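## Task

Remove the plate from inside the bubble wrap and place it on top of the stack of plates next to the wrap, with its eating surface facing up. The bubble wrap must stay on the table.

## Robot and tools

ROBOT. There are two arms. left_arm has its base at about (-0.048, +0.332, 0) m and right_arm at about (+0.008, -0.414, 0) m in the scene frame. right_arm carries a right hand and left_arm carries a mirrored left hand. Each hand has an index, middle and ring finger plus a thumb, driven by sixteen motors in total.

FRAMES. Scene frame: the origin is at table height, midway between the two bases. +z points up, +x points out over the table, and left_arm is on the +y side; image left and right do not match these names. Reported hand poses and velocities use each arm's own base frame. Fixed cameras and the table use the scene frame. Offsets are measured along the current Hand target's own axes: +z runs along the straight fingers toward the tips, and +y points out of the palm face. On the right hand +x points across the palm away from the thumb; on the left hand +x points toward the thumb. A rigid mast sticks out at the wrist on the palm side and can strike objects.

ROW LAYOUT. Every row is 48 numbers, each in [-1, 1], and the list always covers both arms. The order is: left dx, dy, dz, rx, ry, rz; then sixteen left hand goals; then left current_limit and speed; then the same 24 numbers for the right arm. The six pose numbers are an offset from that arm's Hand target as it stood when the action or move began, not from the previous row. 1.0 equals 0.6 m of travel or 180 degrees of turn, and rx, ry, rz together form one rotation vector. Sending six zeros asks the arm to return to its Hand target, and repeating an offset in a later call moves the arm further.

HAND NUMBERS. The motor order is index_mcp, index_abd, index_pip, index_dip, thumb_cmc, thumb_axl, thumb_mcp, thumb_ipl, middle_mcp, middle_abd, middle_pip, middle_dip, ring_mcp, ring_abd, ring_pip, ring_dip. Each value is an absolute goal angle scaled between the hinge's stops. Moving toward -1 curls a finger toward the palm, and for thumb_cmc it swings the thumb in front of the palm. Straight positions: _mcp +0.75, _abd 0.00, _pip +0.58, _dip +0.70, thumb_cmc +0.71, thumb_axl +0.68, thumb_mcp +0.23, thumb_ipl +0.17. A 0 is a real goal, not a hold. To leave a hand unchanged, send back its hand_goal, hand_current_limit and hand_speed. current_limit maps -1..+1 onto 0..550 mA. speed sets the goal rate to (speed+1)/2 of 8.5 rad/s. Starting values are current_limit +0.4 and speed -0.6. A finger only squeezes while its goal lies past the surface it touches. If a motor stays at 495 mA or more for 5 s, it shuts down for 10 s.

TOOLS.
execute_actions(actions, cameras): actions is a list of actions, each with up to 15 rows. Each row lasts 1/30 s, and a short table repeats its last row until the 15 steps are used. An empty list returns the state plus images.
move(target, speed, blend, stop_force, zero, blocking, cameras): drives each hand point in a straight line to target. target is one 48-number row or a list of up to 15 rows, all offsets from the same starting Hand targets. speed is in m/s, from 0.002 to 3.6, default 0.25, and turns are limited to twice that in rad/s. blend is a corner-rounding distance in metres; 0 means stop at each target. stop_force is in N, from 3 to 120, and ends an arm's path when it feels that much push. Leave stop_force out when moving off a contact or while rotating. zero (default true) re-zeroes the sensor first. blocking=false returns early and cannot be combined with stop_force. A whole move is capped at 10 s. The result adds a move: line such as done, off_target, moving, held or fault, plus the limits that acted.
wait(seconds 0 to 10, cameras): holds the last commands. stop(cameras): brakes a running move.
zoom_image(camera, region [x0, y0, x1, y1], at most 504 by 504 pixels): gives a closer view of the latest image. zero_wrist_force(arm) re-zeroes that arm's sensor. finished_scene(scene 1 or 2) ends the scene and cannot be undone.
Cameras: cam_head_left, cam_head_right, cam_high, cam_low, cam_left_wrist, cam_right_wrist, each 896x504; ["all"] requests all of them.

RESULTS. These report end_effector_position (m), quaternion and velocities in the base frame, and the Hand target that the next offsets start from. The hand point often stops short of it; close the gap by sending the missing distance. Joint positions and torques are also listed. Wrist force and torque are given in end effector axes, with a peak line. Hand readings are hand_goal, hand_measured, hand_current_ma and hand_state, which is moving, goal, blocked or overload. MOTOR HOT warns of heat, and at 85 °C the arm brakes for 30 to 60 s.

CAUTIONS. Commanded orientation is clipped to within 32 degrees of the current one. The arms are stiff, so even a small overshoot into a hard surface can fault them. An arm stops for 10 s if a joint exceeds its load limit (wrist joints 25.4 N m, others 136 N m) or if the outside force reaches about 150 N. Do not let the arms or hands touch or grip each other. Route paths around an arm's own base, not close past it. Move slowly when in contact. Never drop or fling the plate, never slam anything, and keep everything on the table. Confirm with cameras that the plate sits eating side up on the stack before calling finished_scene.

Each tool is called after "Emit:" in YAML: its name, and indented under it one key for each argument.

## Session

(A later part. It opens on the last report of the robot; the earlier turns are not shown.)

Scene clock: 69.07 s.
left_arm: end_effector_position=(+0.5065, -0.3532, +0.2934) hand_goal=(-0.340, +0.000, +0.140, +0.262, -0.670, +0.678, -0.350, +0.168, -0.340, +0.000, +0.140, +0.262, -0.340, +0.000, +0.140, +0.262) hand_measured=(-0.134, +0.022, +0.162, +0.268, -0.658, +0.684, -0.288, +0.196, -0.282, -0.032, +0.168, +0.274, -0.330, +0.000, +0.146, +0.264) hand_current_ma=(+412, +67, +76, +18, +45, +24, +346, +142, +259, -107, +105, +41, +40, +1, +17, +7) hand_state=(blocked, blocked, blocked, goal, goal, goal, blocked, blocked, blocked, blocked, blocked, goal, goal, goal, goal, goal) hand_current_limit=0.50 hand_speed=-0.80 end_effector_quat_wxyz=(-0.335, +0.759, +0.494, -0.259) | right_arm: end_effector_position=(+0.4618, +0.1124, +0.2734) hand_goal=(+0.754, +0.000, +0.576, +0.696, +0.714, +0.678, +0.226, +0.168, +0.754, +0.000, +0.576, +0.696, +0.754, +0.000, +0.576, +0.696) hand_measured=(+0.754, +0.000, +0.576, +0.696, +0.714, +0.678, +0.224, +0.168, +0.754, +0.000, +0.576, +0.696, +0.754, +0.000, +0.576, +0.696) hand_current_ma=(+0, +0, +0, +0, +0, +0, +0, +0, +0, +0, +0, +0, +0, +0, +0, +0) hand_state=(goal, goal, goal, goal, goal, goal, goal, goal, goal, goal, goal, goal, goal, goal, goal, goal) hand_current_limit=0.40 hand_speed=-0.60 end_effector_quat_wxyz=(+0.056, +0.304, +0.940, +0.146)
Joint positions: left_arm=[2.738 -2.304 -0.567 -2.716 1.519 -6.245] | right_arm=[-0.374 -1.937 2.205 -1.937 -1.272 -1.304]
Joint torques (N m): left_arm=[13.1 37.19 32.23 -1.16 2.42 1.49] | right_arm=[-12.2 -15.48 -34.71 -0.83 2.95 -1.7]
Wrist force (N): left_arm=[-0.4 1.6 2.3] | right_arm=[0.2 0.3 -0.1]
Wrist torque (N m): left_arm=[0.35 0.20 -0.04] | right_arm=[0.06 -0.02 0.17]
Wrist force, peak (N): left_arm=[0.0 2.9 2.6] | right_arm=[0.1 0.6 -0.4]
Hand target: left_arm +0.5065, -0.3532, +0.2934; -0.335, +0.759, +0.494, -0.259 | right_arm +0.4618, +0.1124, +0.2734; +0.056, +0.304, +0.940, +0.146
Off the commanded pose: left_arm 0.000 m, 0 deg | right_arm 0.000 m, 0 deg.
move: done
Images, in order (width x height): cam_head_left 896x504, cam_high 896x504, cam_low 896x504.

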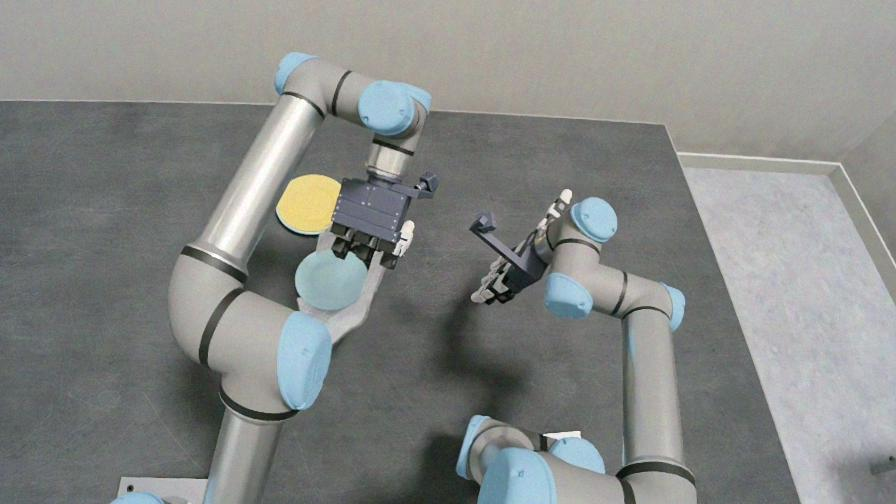

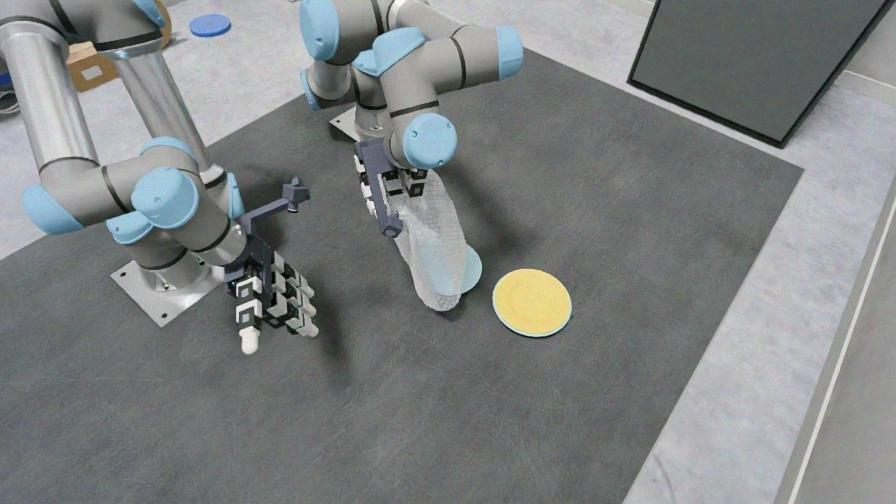

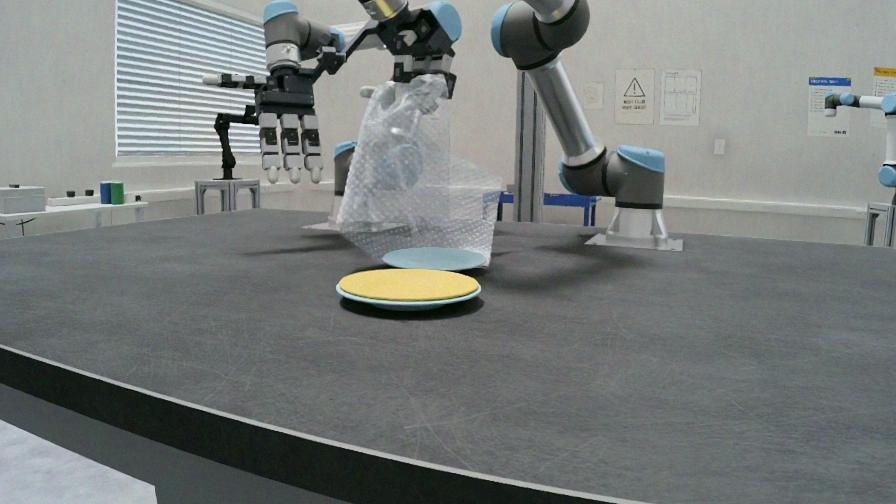

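Emit:
move:
  target: [-0.0348,-0.107,0.079,0,0,0,-0.34,0,0.139,0.261,-0.671,0.678,-0.35,0.1676,-0.34,0,0.139,0.261,-0.34,0,0.139,0.261,0.5,-0.8,0,0,0,0,0,0,0.754,0,0.576,0.696,0.714,0.678,0.226,0.168,0.754,0,0.576,0.696,0.754,0,0.576,0.696,0.4,-0.6]
  speed: 0.06
  cameras: ["cam_low","cam_head_left","cam_high"]

Emit:
zoom_image:
  camera: "cam_low"
  region: [330, 200, 510, 310]

Emit:
zoom_image:
  camera: "cam_high"
  region: [360, 170, 580, 350]

Emit:
zoom_image:
  camera: "cam_head_left"
  region: [260, 160, 400, 350]

Scene clock: 71.57 s.
left_arm: end_effector_position=(+0.4274, -0.3420, +0.3135) hand_goal=(-0.340, +0.000, +0.140, +0.262, -0.670, +0.678, -0.350, +0.168, -0.340, +0.000, +0.140, +0.262, -0.340, +0.000, +0.140, +0.262) hand_measured=(-0.134, +0.022, +0.162, +0.268, -0.658, +0.684, -0.288, +0.196, -0.282, -0.032, +0.168, +0.274, -0.330, +0.000, +0.146, +0.264) hand_current_ma=(+413, +67, +76, +18, +45, +24, +346, +142, +259, -107, +105, +41, +39, +1, +17, +7) hand_state=(blocked, blocked, blocked, goal, goal, goal, blocked, blocked, blocked, blocked, blocked, goal, goal, goal, goal, goal) hand_current_limit=0.50 hand_speed=-0.80 end_effector_quat_wxyz=(-0.335, +0.759, +0.494, -0.259) | right_arm: end_effector_position=(+0.4618, +0.1124, +0.2734) hand_goal=(+0.754, +0.000, +0.576, +0.696, +0.714, +0.678, +0.226, +0.168, +0.754, +0.000, +0.576, +0.696, +0.754, +0.000, +0.576, +0.696) hand_measured=(+0.754, +0.000, +0.576, +0.696, +0.714, +0.678, +0.224, +0.168, +0.754, +0.000, +0.576, +0.696, +0.754, +0.000, +0.576, +0.696) hand_current_ma=(+0, +0, +0, +0, +0, +0, +0, +0, +0, +0, +0, +0, +0, +0, +0, +0) hand_state=(goal, goal, goal, goal, goal, goal, goal, goal, goal, goal, goal, goal, goal, goal, goal, goal) hand_current_limit=0.40 hand_speed=-0.60 end_effector_quat_wxyz=(+0.056, +0.304, +0.940, +0.146)
Joint positions: left_arm=[2.706 -2.069 -0.899 -2.617 1.495 -6.265] | right_arm=[-0.374 -1.937 2.205 -1.937 -1.272 -1.304]
Joint torques (N m): left_arm=[-13.96 54.59 9.92 1.94 -2.56 -1.79] | right_arm=[-9.98 -15.68 -34.22 -0.73 3.18 -1.72]
Wrist force (N): left_arm=[-0.5 1.7 2.3] | right_arm=[0.2 0.2 -0.2]
Wrist torque (N m): left_arm=[0.34 0.23 0.14] | right_arm=[0.04 -0.01 0.16]
Wrist force, peak (N): left_arm=[-0.4 1.9 2.6] | right_arm=[-0.1 0.6 -0.3]
Hand target: left_arm +0.4273, -0.3420, +0.3135; -0.335, +0.759, +0.494, -0.259 | right_arm +0.4618, +0.1124, +0.2734; +0.056, +0.304, +0.940, +0.146
Off the commanded pose: left_arm 0.000 m, 0 deg | right_arm 0.000 m, 0 deg.
move: done
Images, in order (width x height): cam_head_left 896x504, cam_high 896x504, cam_low 896x504.

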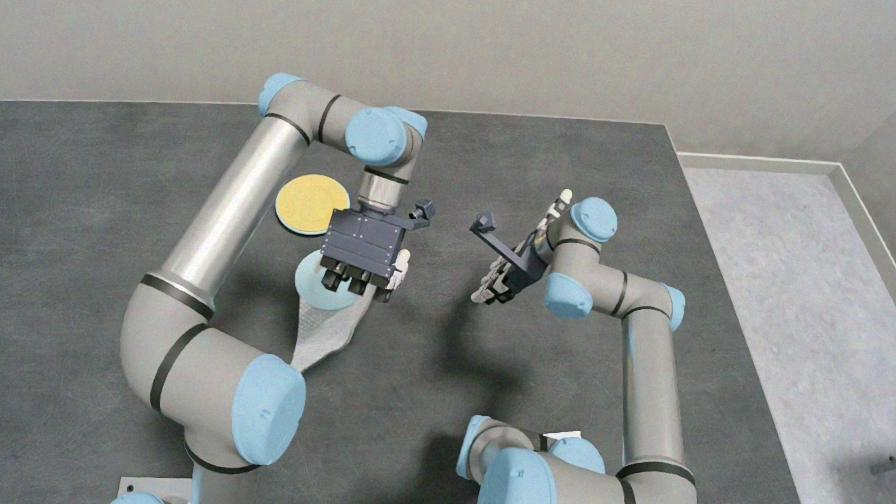

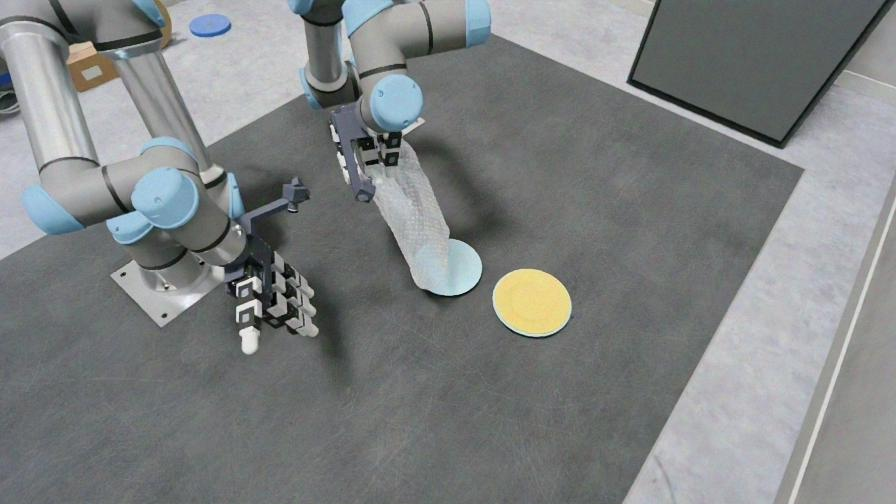

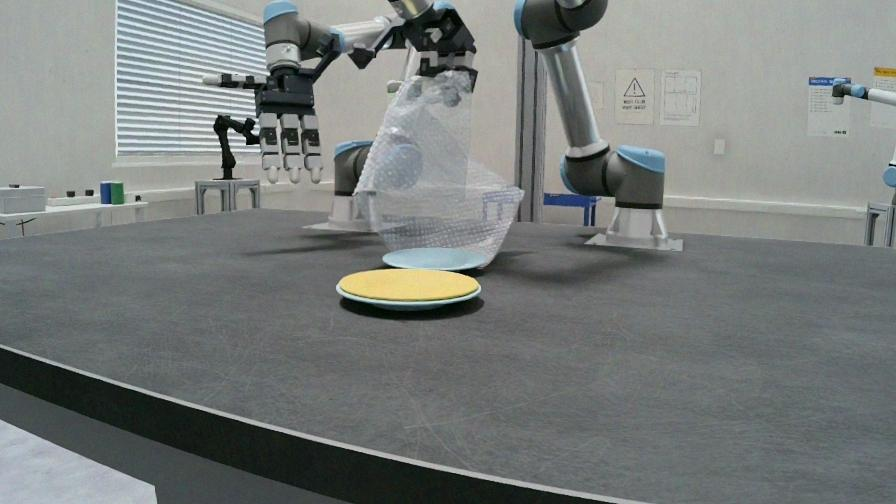

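Scaled by 2.800 from the camera's 896x504 image, which has a finer 1280x720 frame.

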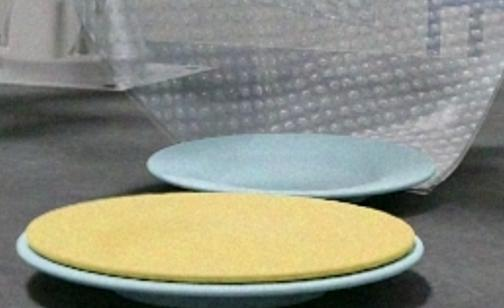

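Scaled by 2.291 from the camera's 896x504 image, which has a finer 1280x720 frame.

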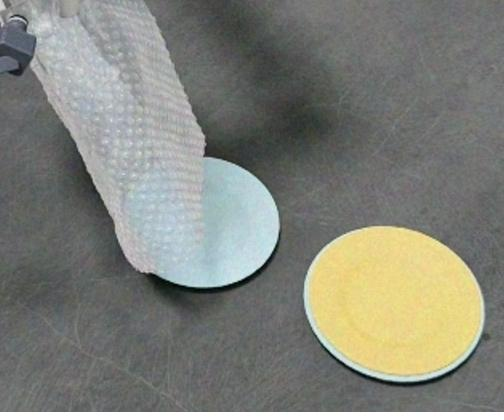

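Scaled by 2.653 from the camera's 896x504 image, which has a finer 1280x720 frame.

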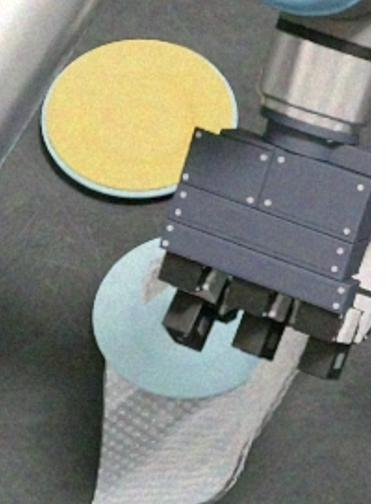

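Emit:
move:
  target: [-0.0512,-0.1477,0.1291,0,0,0,-0.34,0,0.139,0.261,-0.671,0.678,-0.35,0.1676,-0.34,0,0.139,0.261,-0.34,0,0.139,0.261,0.5,-0.8,0,0,0,0,0,0,0.754,0,0.576,0.696,0.714,0.678,0.226,0.168,0.754,0,0.576,0.696,0.754,0,0.576,0.696,0.4,-0.6]
  speed: 0.06
  cameras: ["cam_low","cam_head_left","cam_high"]

Emit:
zoom_image:
  camera: "cam_low"
  region: [360, 230, 510, 290]

Emit:
zoom_image:
  camera: "cam_high"
  region: [400, 210, 600, 350]

Emit:
zoom_image:
  camera: "cam_head_left"
  region: [260, 160, 400, 350]

Scene clock: 75.10 s.
left_arm: end_effector_position=(+0.3087, -0.3249, +0.3336) hand_goal=(-0.340, +0.000, +0.140, +0.262, -0.670, +0.678, -0.350, +0.168, -0.340, +0.000, +0.140, +0.262, -0.340, +0.000, +0.140, +0.262) hand_measured=(-0.134, +0.022, +0.162, +0.268, -0.658, +0.684, -0.288, +0.196, -0.292, -0.034, +0.168, +0.274, -0.330, +0.000, +0.146, +0.264) hand_current_ma=(+412, +68, +76, +18, +45, +24, +346, +142, +207, -110, +105, +39, +39, +1, +17, +7) hand_state=(blocked, blocked, blocked, goal, goal, goal, blocked, blocked, blocked, blocked, blocked, goal, goal, goal, goal, goal) hand_current_limit=0.50 hand_speed=-0.80 end_effector_quat_wxyz=(-0.333, +0.763, +0.487, -0.265) | right_arm: end_effector_position=(+0.4618, +0.1124, +0.2734) hand_goal=(+0.754, +0.000, +0.576, +0.696, +0.714, +0.678, +0.226, +0.168, +0.754, +0.000, +0.576, +0.696, +0.754, +0.000, +0.576, +0.696) hand_measured=(+0.754, +0.000, +0.576, +0.696, +0.714, +0.678, +0.224, +0.168, +0.754, +0.000, +0.576, +0.696, +0.754, +0.000, +0.576, +0.696) hand_current_ma=(+0, +0, +0, +0, +0, +0, +0, +0, +0, +0, +0, +0, +0, +0, +0, +0) hand_state=(goal, goal, goal, goal, goal, goal, goal, goal, goal, goal, goal, goal, goal, goal, goal, goal) hand_current_limit=0.40 hand_speed=-0.60 end_effector_quat_wxyz=(+0.056, +0.304, +0.940, +0.146)
Joint positions: left_arm=[2.647 -1.794 -1.229 -2.561 1.445 -6.285] | right_arm=[-0.374 -1.937 2.205 -1.937 -1.272 -1.304]
Joint torques (N m): left_arm=[-13.77 43.63 9.77 1.95 -2.54 -1.71] | right_arm=[-10.15 -16.26 -34.6 -0.94 3.17 -1.83]
Wrist force (N): left_arm=[-0.6 1.3 1.7] | right_arm=[0.3 0.2 -0.1]
Wrist torque (N m): left_arm=[0.32 0.21 0.15] | right_arm=[0.04 -0.02 0.16]
Wrist force, peak (N): left_arm=[-0.4 2.1 2.7] | right_arm=[0.1 0.5 -0.5]
Hand target: left_arm +0.3085, -0.3252, +0.3336; -0.335, +0.759, +0.494, -0.259 | right_arm +0.4618, +0.1124, +0.2734; +0.056, +0.304, +0.940, +0.146
Off the commanded pose: left_arm 0.000 m, 1 deg | right_arm 0.000 m, 0 deg.
joint sent to its limit (left arm) — joint 6 (wrist 3), lower limit. The joint targets still meet the commanded pose.
move: done
Images, in order (width x height): cam_head_left 896x504, cam_high 896x504, cam_low 896x504.

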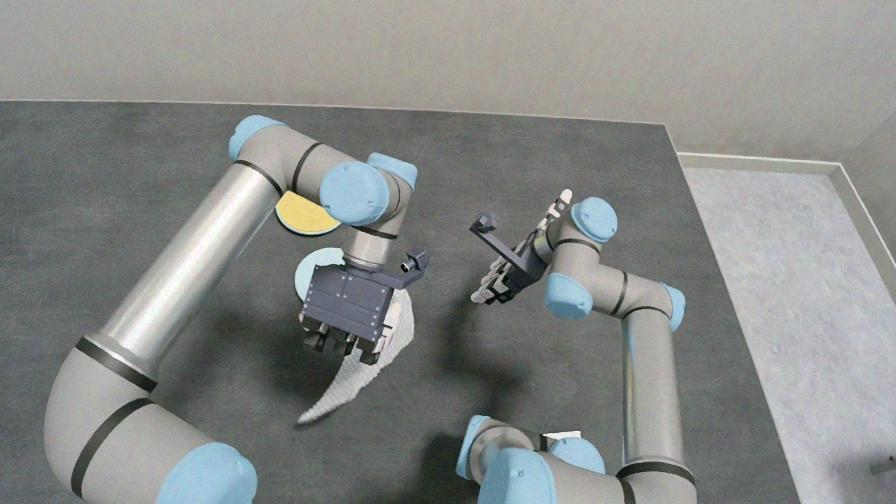

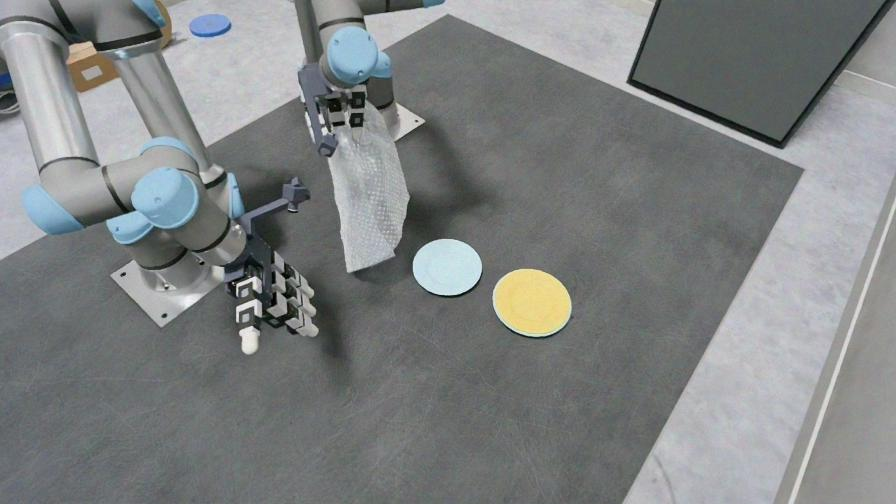

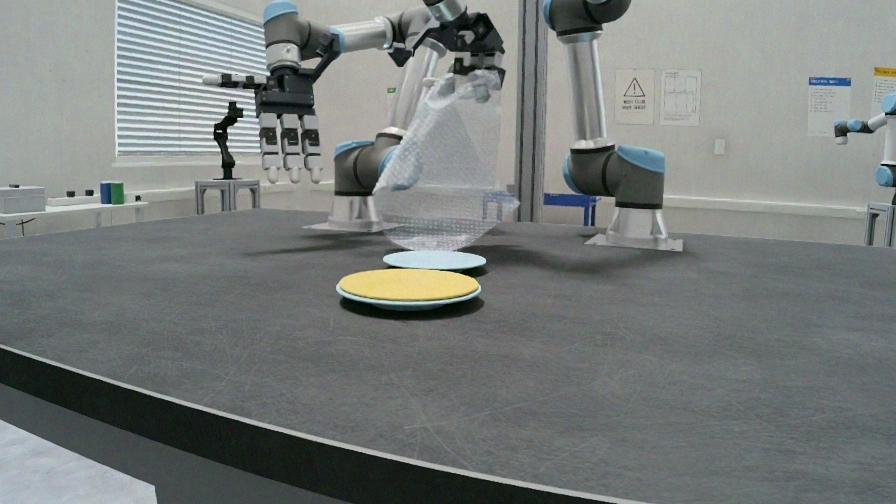

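Scaled by 3.360 from the camera's 896x504 image, which has a finer 1280x720 frame.

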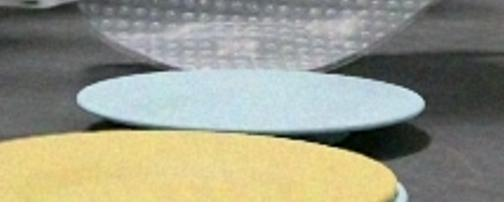

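Scaled by 2.520 from the camera's 896x504 image, which has a finer 1280x720 frame.

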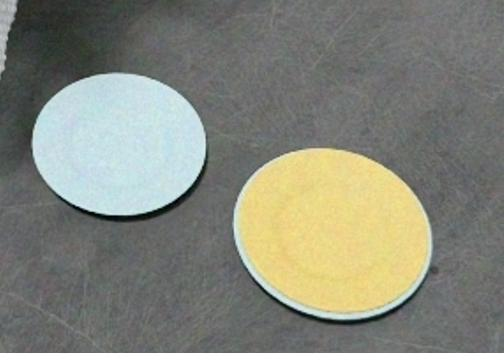

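Scaled by 2.653 from the camera's 896x504 image, which has a finer 1280x720 frame.

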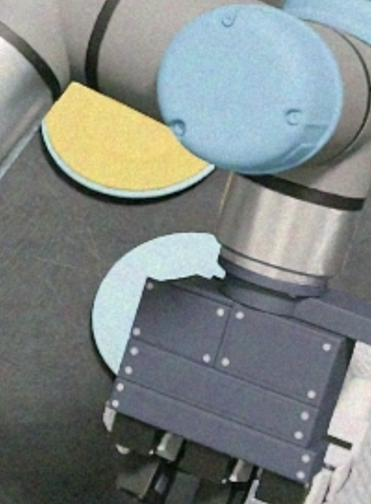

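Emit:
move:
  target: [0.3553,-0.1015,0.0353,0,0,0,-0.34,0,0.139,0.261,-0.671,0.678,-0.35,0.1676,-0.34,0,0.139,0.261,-0.34,0,0.139,0.261,0.5,-0.8,0,0,0,0,0,0,0.754,0,0.576,0.696,0.714,0.678,0.226,0.168,0.754,0,0.576,0.696,0.754,0,0.576,0.696,0.4,-0.6]
  speed: 0.08
  cameras: ["cam_low","cam_head_left","cam_high"]

Emit:
zoom_image:
  camera: "cam_low"
  region: [320, 230, 510, 320]

Scene clock: 78.80 s.
left_arm: end_effector_position=(+0.3387, -0.1055, +0.3533) hand_goal=(-0.340, +0.000, +0.140, +0.262, -0.670, +0.678, -0.350, +0.168, -0.340, +0.000, +0.140, +0.262, -0.340, +0.000, +0.140, +0.262) hand_measured=(-0.134, +0.022, +0.162, +0.268, -0.658, +0.684, -0.288, +0.196, -0.292, -0.034, +0.168, +0.274, -0.330, +0.000, +0.146, +0.264) hand_current_ma=(+412, +68, +76, +18, +45, +24, +346, +142, +207, -110, +105, +39, +39, +1, +17, +7) hand_state=(blocked, blocked, blocked, goal, goal, goal, blocked, blocked, blocked, blocked, blocked, goal, goal, goal, goal, goal) hand_current_limit=0.50 hand_speed=-0.80 end_effector_quat_wxyz=(-0.335, +0.759, +0.494, -0.259) | right_arm: end_effector_position=(+0.4618, +0.1124, +0.2734) hand_goal=(+0.754, +0.000, +0.576, +0.696, +0.714, +0.678, +0.226, +0.168, +0.754, +0.000, +0.576, +0.696, +0.754, +0.000, +0.576, +0.696) hand_measured=(+0.754, +0.000, +0.576, +0.696, +0.714, +0.678, +0.224, +0.168, +0.754, +0.000, +0.576, +0.696, +0.754, +0.000, +0.576, +0.696) hand_current_ma=(+0, +0, +0, +0, +0, +0, +0, +0, +0, +0, +0, +0, +0, +0, +0, +0) hand_state=(goal, goal, goal, goal, goal, goal, goal, goal, goal, goal, goal, goal, goal, goal, goal, goal) hand_current_limit=0.40 hand_speed=-0.60 end_effector_quat_wxyz=(+0.056, +0.304, +0.940, +0.146)
Joint positions: left_arm=[3.082 -1.577 -1.425 -2.567 1.782 -6.022] | right_arm=[-0.374 -1.937 2.205 -1.937 -1.272 -1.304]
Joint torques (N m): left_arm=[13.98 35.09 9.18 2.02 2.62 1.54] | right_arm=[-11.19 -15.07 -34.26 -0.65 3.24 -1.83]
Wrist force (N): left_arm=[-0.3 1.0 2.0] | right_arm=[0.1 0.2 -0.3]
Wrist torque (N m): left_arm=[0.27 0.20 -0.03] | right_arm=[0.06 0.01 0.14]
Wrist force, peak (N): left_arm=[-1.4 1.2 2.1] | right_arm=[0.5 0.4 -0.3]
Hand target: left_arm +0.3388, -0.1054, +0.3533; -0.335, +0.759, +0.494, -0.259 | right_arm +0.4618, +0.1124, +0.2734; +0.056, +0.304, +0.940, +0.146
Off the commanded pose: left_arm 0.000 m, 0 deg | right_arm 0.000 m, 0 deg.
move: done
Images, in order (width x height): cam_head_left 896x504, cam_high 896x504, cam_low 896x504.

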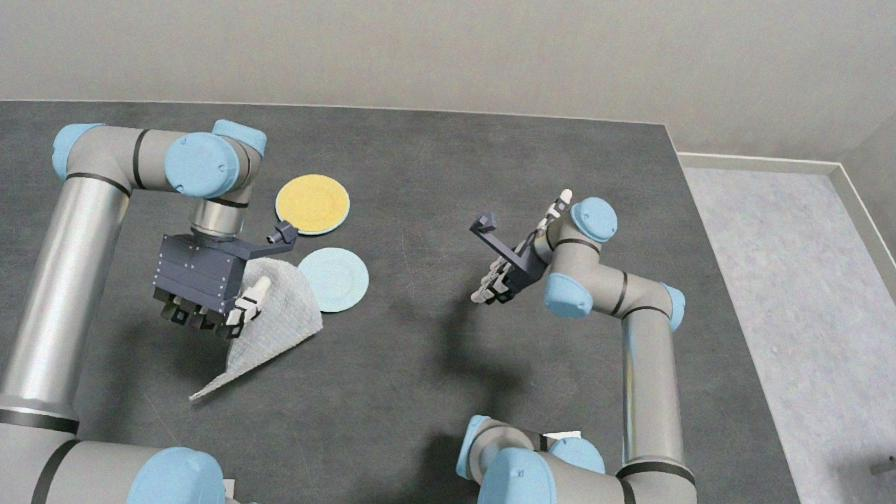

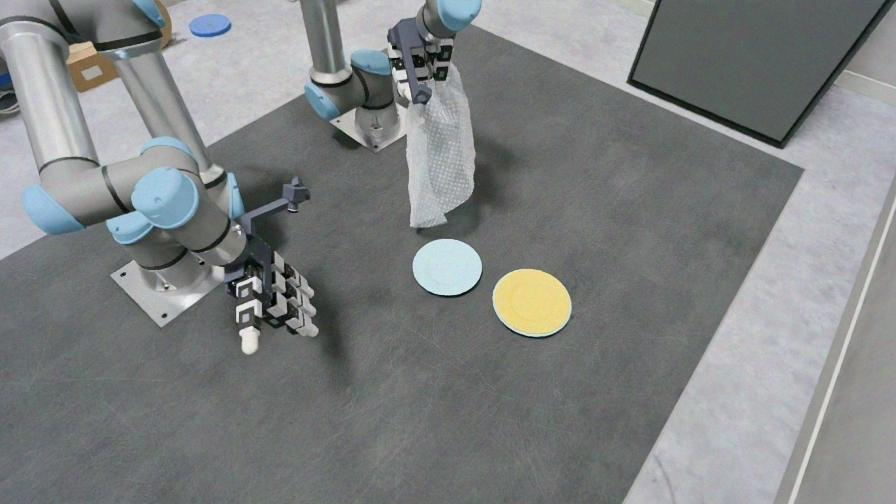

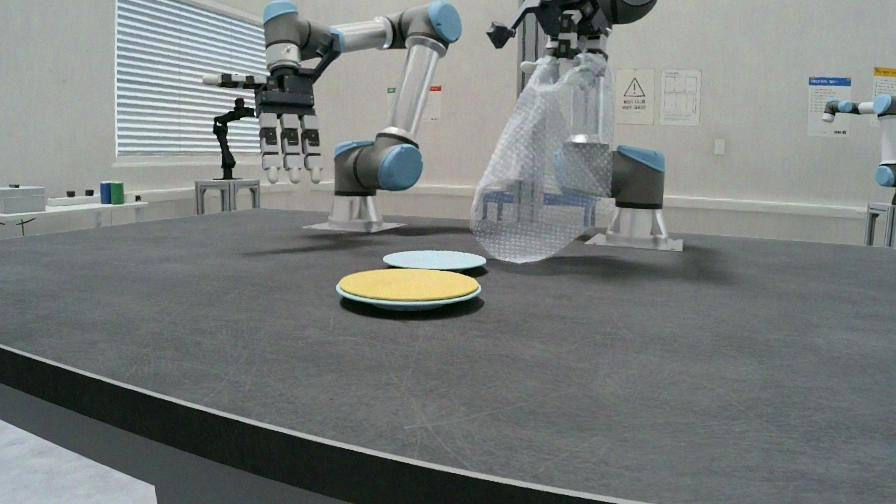

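Scaled by 2.653 from the camera's 896x504 image, which has a finer 1280x720 frame.

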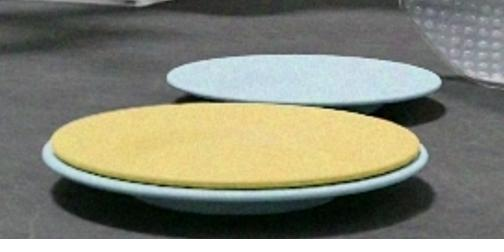

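Emit:
move:
  target:
    - [0.3847,-0.1192,0,0,0,0,-0.34,0,0.139,0.261,-0.671,0.678,-0.35,0.1676,-0.34,0,0.139,0.261,-0.34,0,0.139,0.261,0.5,-0.8,0,0,0,0,0,0,0.754,0,0.576,0.696,0.714,0.678,0.226,0.168,0.754,0,0.576,0.696,0.754,0,0.576,0.696,0.4,-0.6]
    - [0.4115,0.2118,0.3828,0,0,0,-0.34,0,0.139,0.261,-0.671,0.678,-0.35,0.1676,-0.34,0,0.139,0.261,-0.34,0,0.139,0.261,0.5,-0.8,0,0,0,0,0,0,0.754,0,0.576,0.696,0.714,0.678,0.226,0.168,0.754,0,0.576,0.696,0.754,0,0.576,0.696,0.4,-0.6]
  speed: 0.1
  cameras: ["cam_low","cam_head_left","cam_high"]

Scene clock: 85.37 s.
left_arm: end_effector_position=(+0.3389, +0.1443, +0.0936) hand_goal=(-0.340, +0.000, +0.140, +0.262, -0.670, +0.678, -0.350, +0.168, -0.340, +0.000, +0.140, +0.262, -0.340, +0.000, +0.140, +0.262) hand_measured=(-0.134, +0.022, +0.162, +0.268, -0.658, +0.684, -0.288, +0.196, -0.302, -0.034, +0.164, +0.270, -0.330, +0.000, +0.146, +0.264) hand_current_ma=(+412, +68, +77, +18, +45, +26, +346, +142, +155, -113, +92, +26, +39, +1, +17, +7) hand_state=(blocked, blocked, blocked, goal, goal, goal, blocked, blocked, blocked, blocked, blocked, goal, goal, goal, goal, goal) hand_current_limit=0.50 hand_speed=-0.80 end_effector_quat_wxyz=(-0.335, +0.759, +0.494, -0.259) | right_arm: end_effector_position=(+0.4618, +0.1124, +0.2734) hand_goal=(+0.754, +0.000, +0.576, +0.696, +0.714, +0.678, +0.226, +0.168, +0.754, +0.000, +0.576, +0.696, +0.754, +0.000, +0.576, +0.696) hand_measured=(+0.754, +0.000, +0.576, +0.696, +0.714, +0.678, +0.224, +0.168, +0.754, +0.000, +0.576, +0.696, +0.754, +0.000, +0.576, +0.696) hand_current_ma=(+0, +0, +0, +0, +0, +0, +0, +0, +0, +0, +0, +0, +0, +0, +0, +0) hand_state=(goal, goal, goal, goal, goal, goal, goal, goal, goal, goal, goal, goal, goal, goal, goal, goal) hand_current_limit=0.40 hand_speed=-0.60 end_effector_quat_wxyz=(+0.056, +0.304, +0.940, +0.146)
Joint positions: left_arm=[3.635 -1.647 -2.08 -1.666 2.173 -5.59] | right_arm=[-0.374 -1.937 2.205 -1.937 -1.272 -1.304]
Joint torques (N m): left_arm=[13.12 9 7.17 2.81 3.13 1.53] | right_arm=[-10.6 -15.49 -34.94 -0.89 3.11 -1.65]
Wrist force (N): left_arm=[-0.4 1.4 2.1] | right_arm=[0.2 0.1 -0.2]
Wrist torque (N m): left_arm=[0.32 0.20 -0.03] | right_arm=[0.04 -0.01 0.15]
Wrist force, peak (N): left_arm=[-0.1 1.5 2.8] | right_arm=[0.1 0.5 -0.4]
Hand target: left_arm +0.3389, +0.1443, +0.0935; -0.335, +0.759, +0.494, -0.259 | right_arm +0.4618, +0.1124, +0.2734; +0.056, +0.304, +0.940, +0.146
Off the commanded pose: left_arm 0.000 m, 0 deg | right_arm 0.000 m, 0 deg.
move: done
Images, in order (width x height): cam_head_left 896x504, cam_high 896x504, cam_low 896x504.

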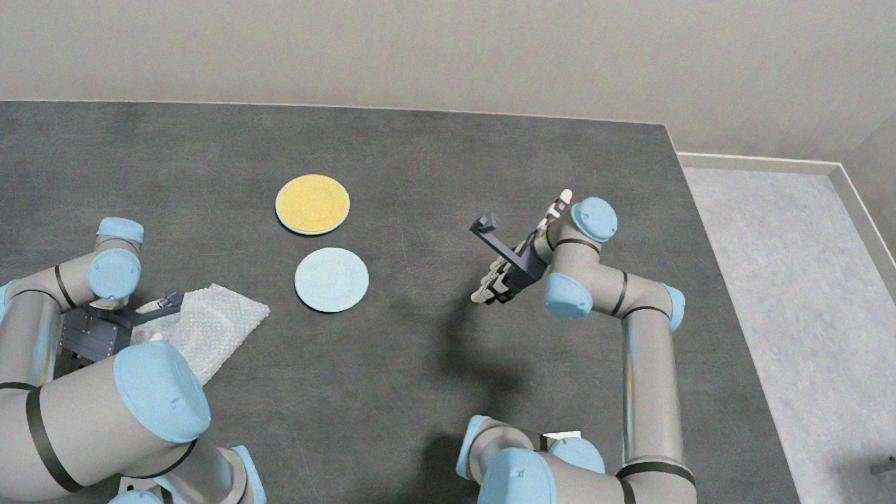

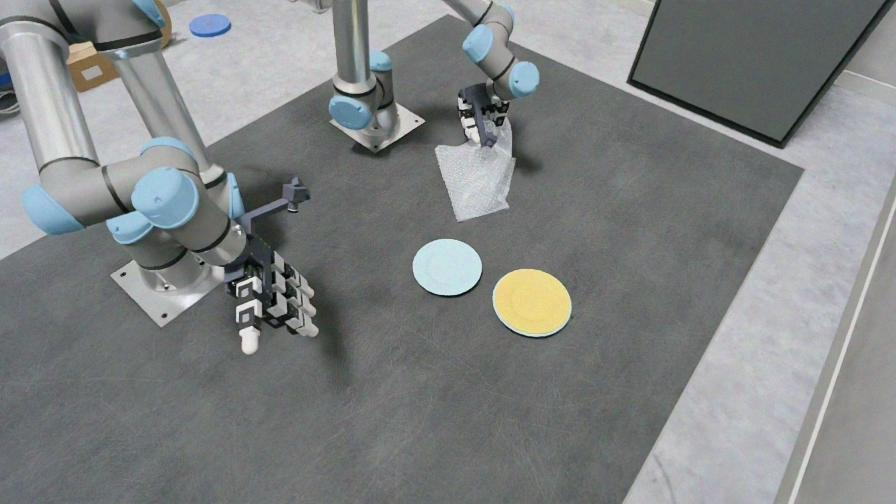

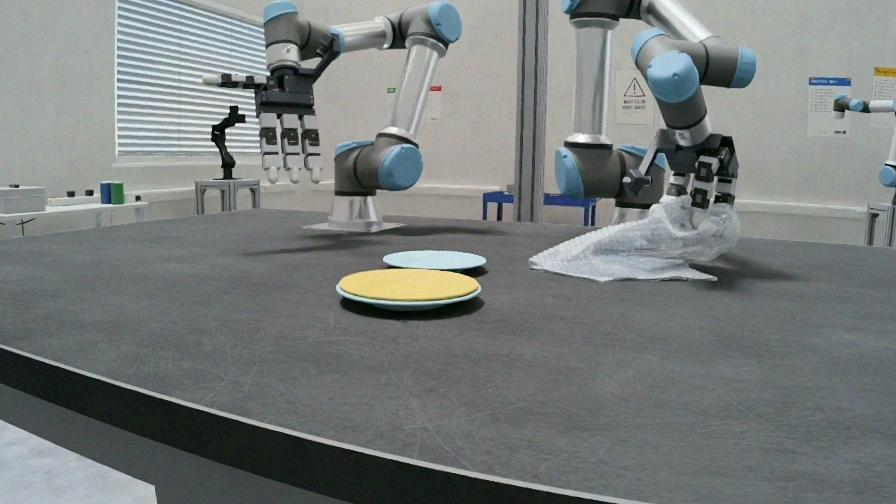

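Emit:
move:
  target: [0.0352,0.0452,0.0543,0,0,0,-0.34,0,0.139,0.261,-0.671,0.678,-0.35,0.1676,-0.34,0,0.139,0.261,-0.34,0,0.139,0.261,0.5,-0.8,0,0,0,0,0,0,0.754,0,0.576,0.696,0.714,0.678,0.226,0.168,0.754,0,0.576,0.696,0.754,0,0.576,0.696,0.4,-0.6]
  speed: 0.04
  stop_force: 8

Emit:
move:
  target: [0,0,0,0,0,0,-0.0685,0,0.139,0.261,-0.671,0.678,0.45,0.1676,-0.0685,0,0.139,0.261,-0.0685,0,0.139,0.261,0.5,-0.8,0,0,0,0,0,0,0.754,0,0.576,0.696,0.714,0.678,0.226,0.168,0.754,0,0.576,0.696,0.754,0,0.576,0.696,0.4,-0.6]
  speed: 0.04
  cameras: ["cam_low","cam_left_wrist","cam_high"]

Emit:
zoom_image:
  camera: "cam_low"
  region: [520, 120, 780, 310]

Scene clock: 87.77 s.
left_arm: end_effector_position=(+0.3389, +0.1643, +0.0505) hand_goal=(-0.340, +0.000, +0.140, +0.262, -0.670, +0.678, -0.350, +0.168, -0.340, +0.000, +0.140, +0.262, -0.340, +0.000, +0.140, +0.262) hand_measured=(-0.134, +0.022, +0.162, +0.268, -0.658, +0.684, -0.288, +0.196, -0.302, -0.034, +0.164, +0.270, -0.330, +0.000, +0.146, +0.264) hand_current_ma=(+413, +68, +77, +18, +45, +26, +346, +142, +155, -113, +92, +26, +39, +1, +17, +7) hand_state=(blocked, blocked, blocked, goal, goal, goal, blocked, blocked, blocked, blocked, blocked, goal, goal, goal, goal, goal) hand_current_limit=0.50 hand_speed=-0.80 end_effector_quat_wxyz=(-0.335, +0.759, +0.494, -0.259) | right_arm: end_effector_position=(+0.4618, +0.1124, +0.2734) hand_goal=(+0.754, +0.000, +0.576, +0.696, +0.714, +0.678, +0.226, +0.168, +0.754, +0.000, +0.576, +0.696, +0.754, +0.000, +0.576, +0.696) hand_measured=(+0.754, +0.000, +0.576, +0.696, +0.714, +0.678, +0.224, +0.168, +0.754, +0.000, +0.576, +0.696, +0.754, +0.000, +0.576, +0.696) hand_current_ma=(+0, +0, +0, +0, +0, +0, +0, +0, +0, +0, +0, +0, +0, +0, +0, +0) hand_state=(goal, goal, goal, goal, goal, goal, goal, goal, goal, goal, goal, goal, goal, goal, goal, goal) hand_current_limit=0.40 hand_speed=-0.60 end_effector_quat_wxyz=(+0.056, +0.304, +0.940, +0.146)
Joint positions: left_arm=[3.675 -1.727 -2.129 -1.514 2.198 -5.552] | right_arm=[-0.374 -1.937 2.205 -1.937 -1.272 -1.304]
Joint torques (N m): left_arm=[12.87 11 5.29 2.75 3.24 1.49] | right_arm=[-10.59 -13.83 -33.48 -0.88 3.44 -1.62]
Wrist force (N): left_arm=[-0.4 1.4 2.0] | right_arm=[0.1 0.1 -0.5]
Wrist torque (N m): left_arm=[0.32 0.20 -0.03] | right_arm=[0.06 0.01 0.15]
Wrist force, peak (N): left_arm=[-0.3 1.7 2.1] | right_arm=[0.2 0.4 -0.4]
Hand target: left_arm +0.3389, +0.1643, +0.0505; -0.335, +0.759, +0.494, -0.259 | right_arm +0.4618, +0.1124, +0.2734; +0.056, +0.304, +0.940, +0.146
Off the commanded pose: left_arm 0.000 m, 0 deg | right_arm 0.000 m, 0 deg.
move: done

Scene clock: 89.50 s.
left_arm: end_effector_position=(+0.3389, +0.1643, +0.0505) hand_goal=(-0.068, +0.000, +0.140, +0.262, -0.670, +0.678, +0.450, +0.168, -0.068, +0.000, +0.140, +0.262, -0.068, +0.000, +0.140, +0.262) hand_measured=(-0.068, +0.004, +0.146, +0.266, -0.666, +0.680, +0.442, +0.170, -0.068, -0.002, +0.144, +0.264, -0.068, +0.000, +0.146, +0.264) hand_current_ma=(-1, +9, +16, +11, +15, +8, -35, +4, -2, -7, +9, +8, -2, +1, +17, +7) hand_state=(goal, goal, goal, goal, goal, goal, goal, goal, goal, goal, goal, goal, goal, goal, goal, goal) hand_current_limit=0.50 hand_speed=-0.80 end_effector_quat_wxyz=(-0.335, +0.759, +0.494, -0.259) | right_arm: end_effector_position=(+0.4618, +0.1124, +0.2734) hand_goal=(+0.754, +0.000, +0.576, +0.696, +0.714, +0.678, +0.226, +0.168, +0.754, +0.000, +0.576, +0.696, +0.754, +0.000, +0.576, +0.696) hand_measured=(+0.754, +0.000, +0.576, +0.696, +0.714, +0.678, +0.224, +0.168, +0.754, +0.000, +0.576, +0.696, +0.754, +0.000, +0.576, +0.696) hand_current_ma=(+0, +0, +0, +0, +0, +0, +0, +0, +0, +0, +0, +0, +0, +0, +0, +0) hand_state=(goal, goal, goal, goal, goal, goal, goal, goal, goal, goal, goal, goal, goal, goal, goal, goal) hand_current_limit=0.40 hand_speed=-0.60 end_effector_quat_wxyz=(+0.056, +0.304, +0.940, +0.146)
Joint positions: left_arm=[3.675 -1.727 -2.129 -1.514 2.198 -5.552] | right_arm=[-0.374 -1.937 2.205 -1.937 -1.272 -1.304]
Joint torques (N m): left_arm=[12.47 11.13 6 2.46 2.88 1.52] | right_arm=[-11.15 -15.02 -33.89 -0.87 3.03 -1.51]
Wrist force (N): left_arm=[-0.4 0.9 1.7] | right_arm=[0.0 0.2 -0.3]
Wrist torque (N m): left_arm=[0.27 0.20 -0.02] | right_arm=[0.05 0.01 0.15]
Wrist force, peak (N): left_arm=[-0.5 1.5 2.1] | right_arm=[0.3 0.4 -0.5]
Hand target: left_arm +0.3389, +0.1643, +0.0505; -0.335, +0.759, +0.494, -0.259 | right_arm +0.4618, +0.1124, +0.2734; +0.056, +0.304, +0.940, +0.146
Off the commanded pose: left_arm 0.000 m, 0 deg | right_arm 0.000 m, 0 deg.
move: done
camera_calibration:
cam_left_wrist: T_world_to_cam=[[-0.671092, -0.549454, 0.497731, 0.261363], [0.350685, 0.356242, 0.86609, -0.268882], [-0.653189, 0.755773, -0.046386, 0.227493], [0, 0, 0, 1]] pos_world=[0.418288, 0.0674609, 0.11334]
Images, in order (width x height): cam_high 896x504, cam_low 896x504, cam_left_wrist 896x504.

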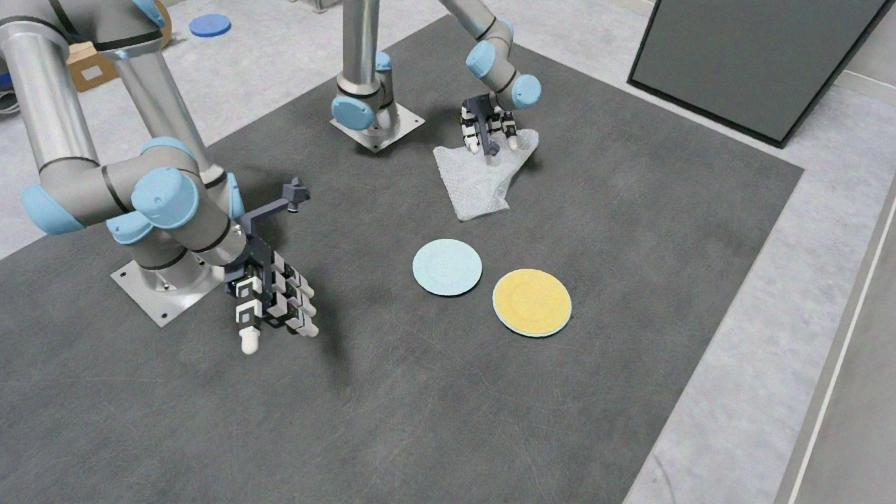

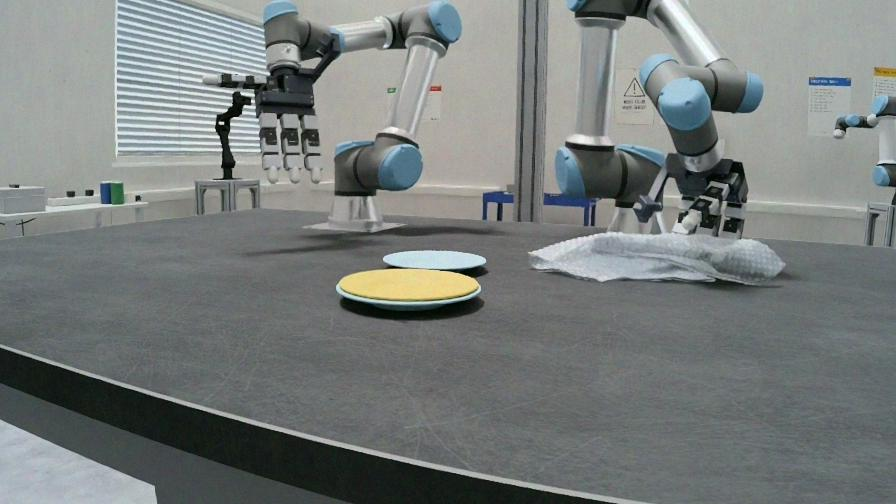

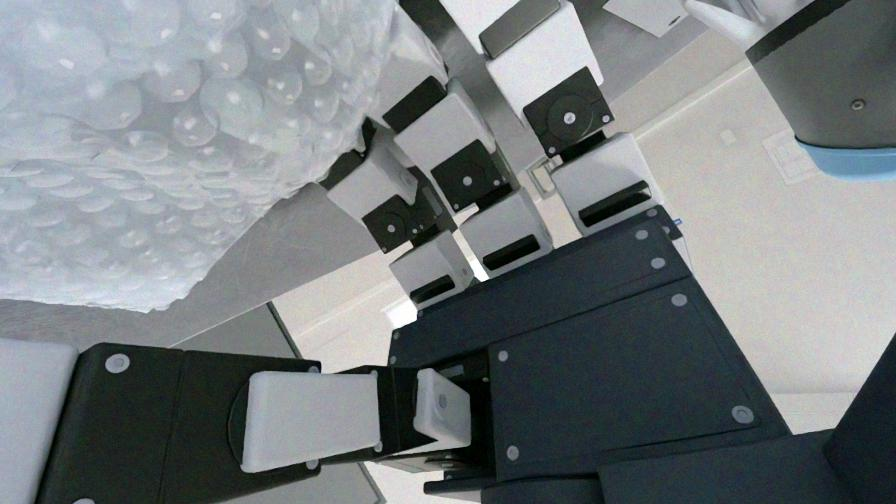

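Scaled by 1.938 from the camera's 896x504 image, which has a finer 1280x720 frame.

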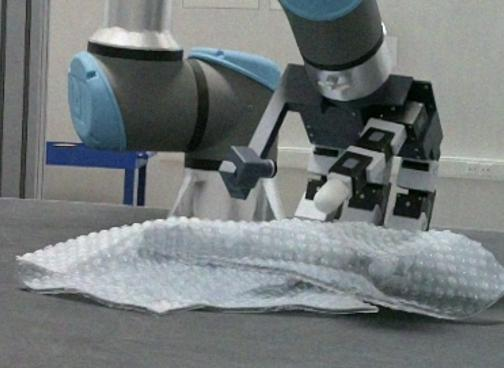

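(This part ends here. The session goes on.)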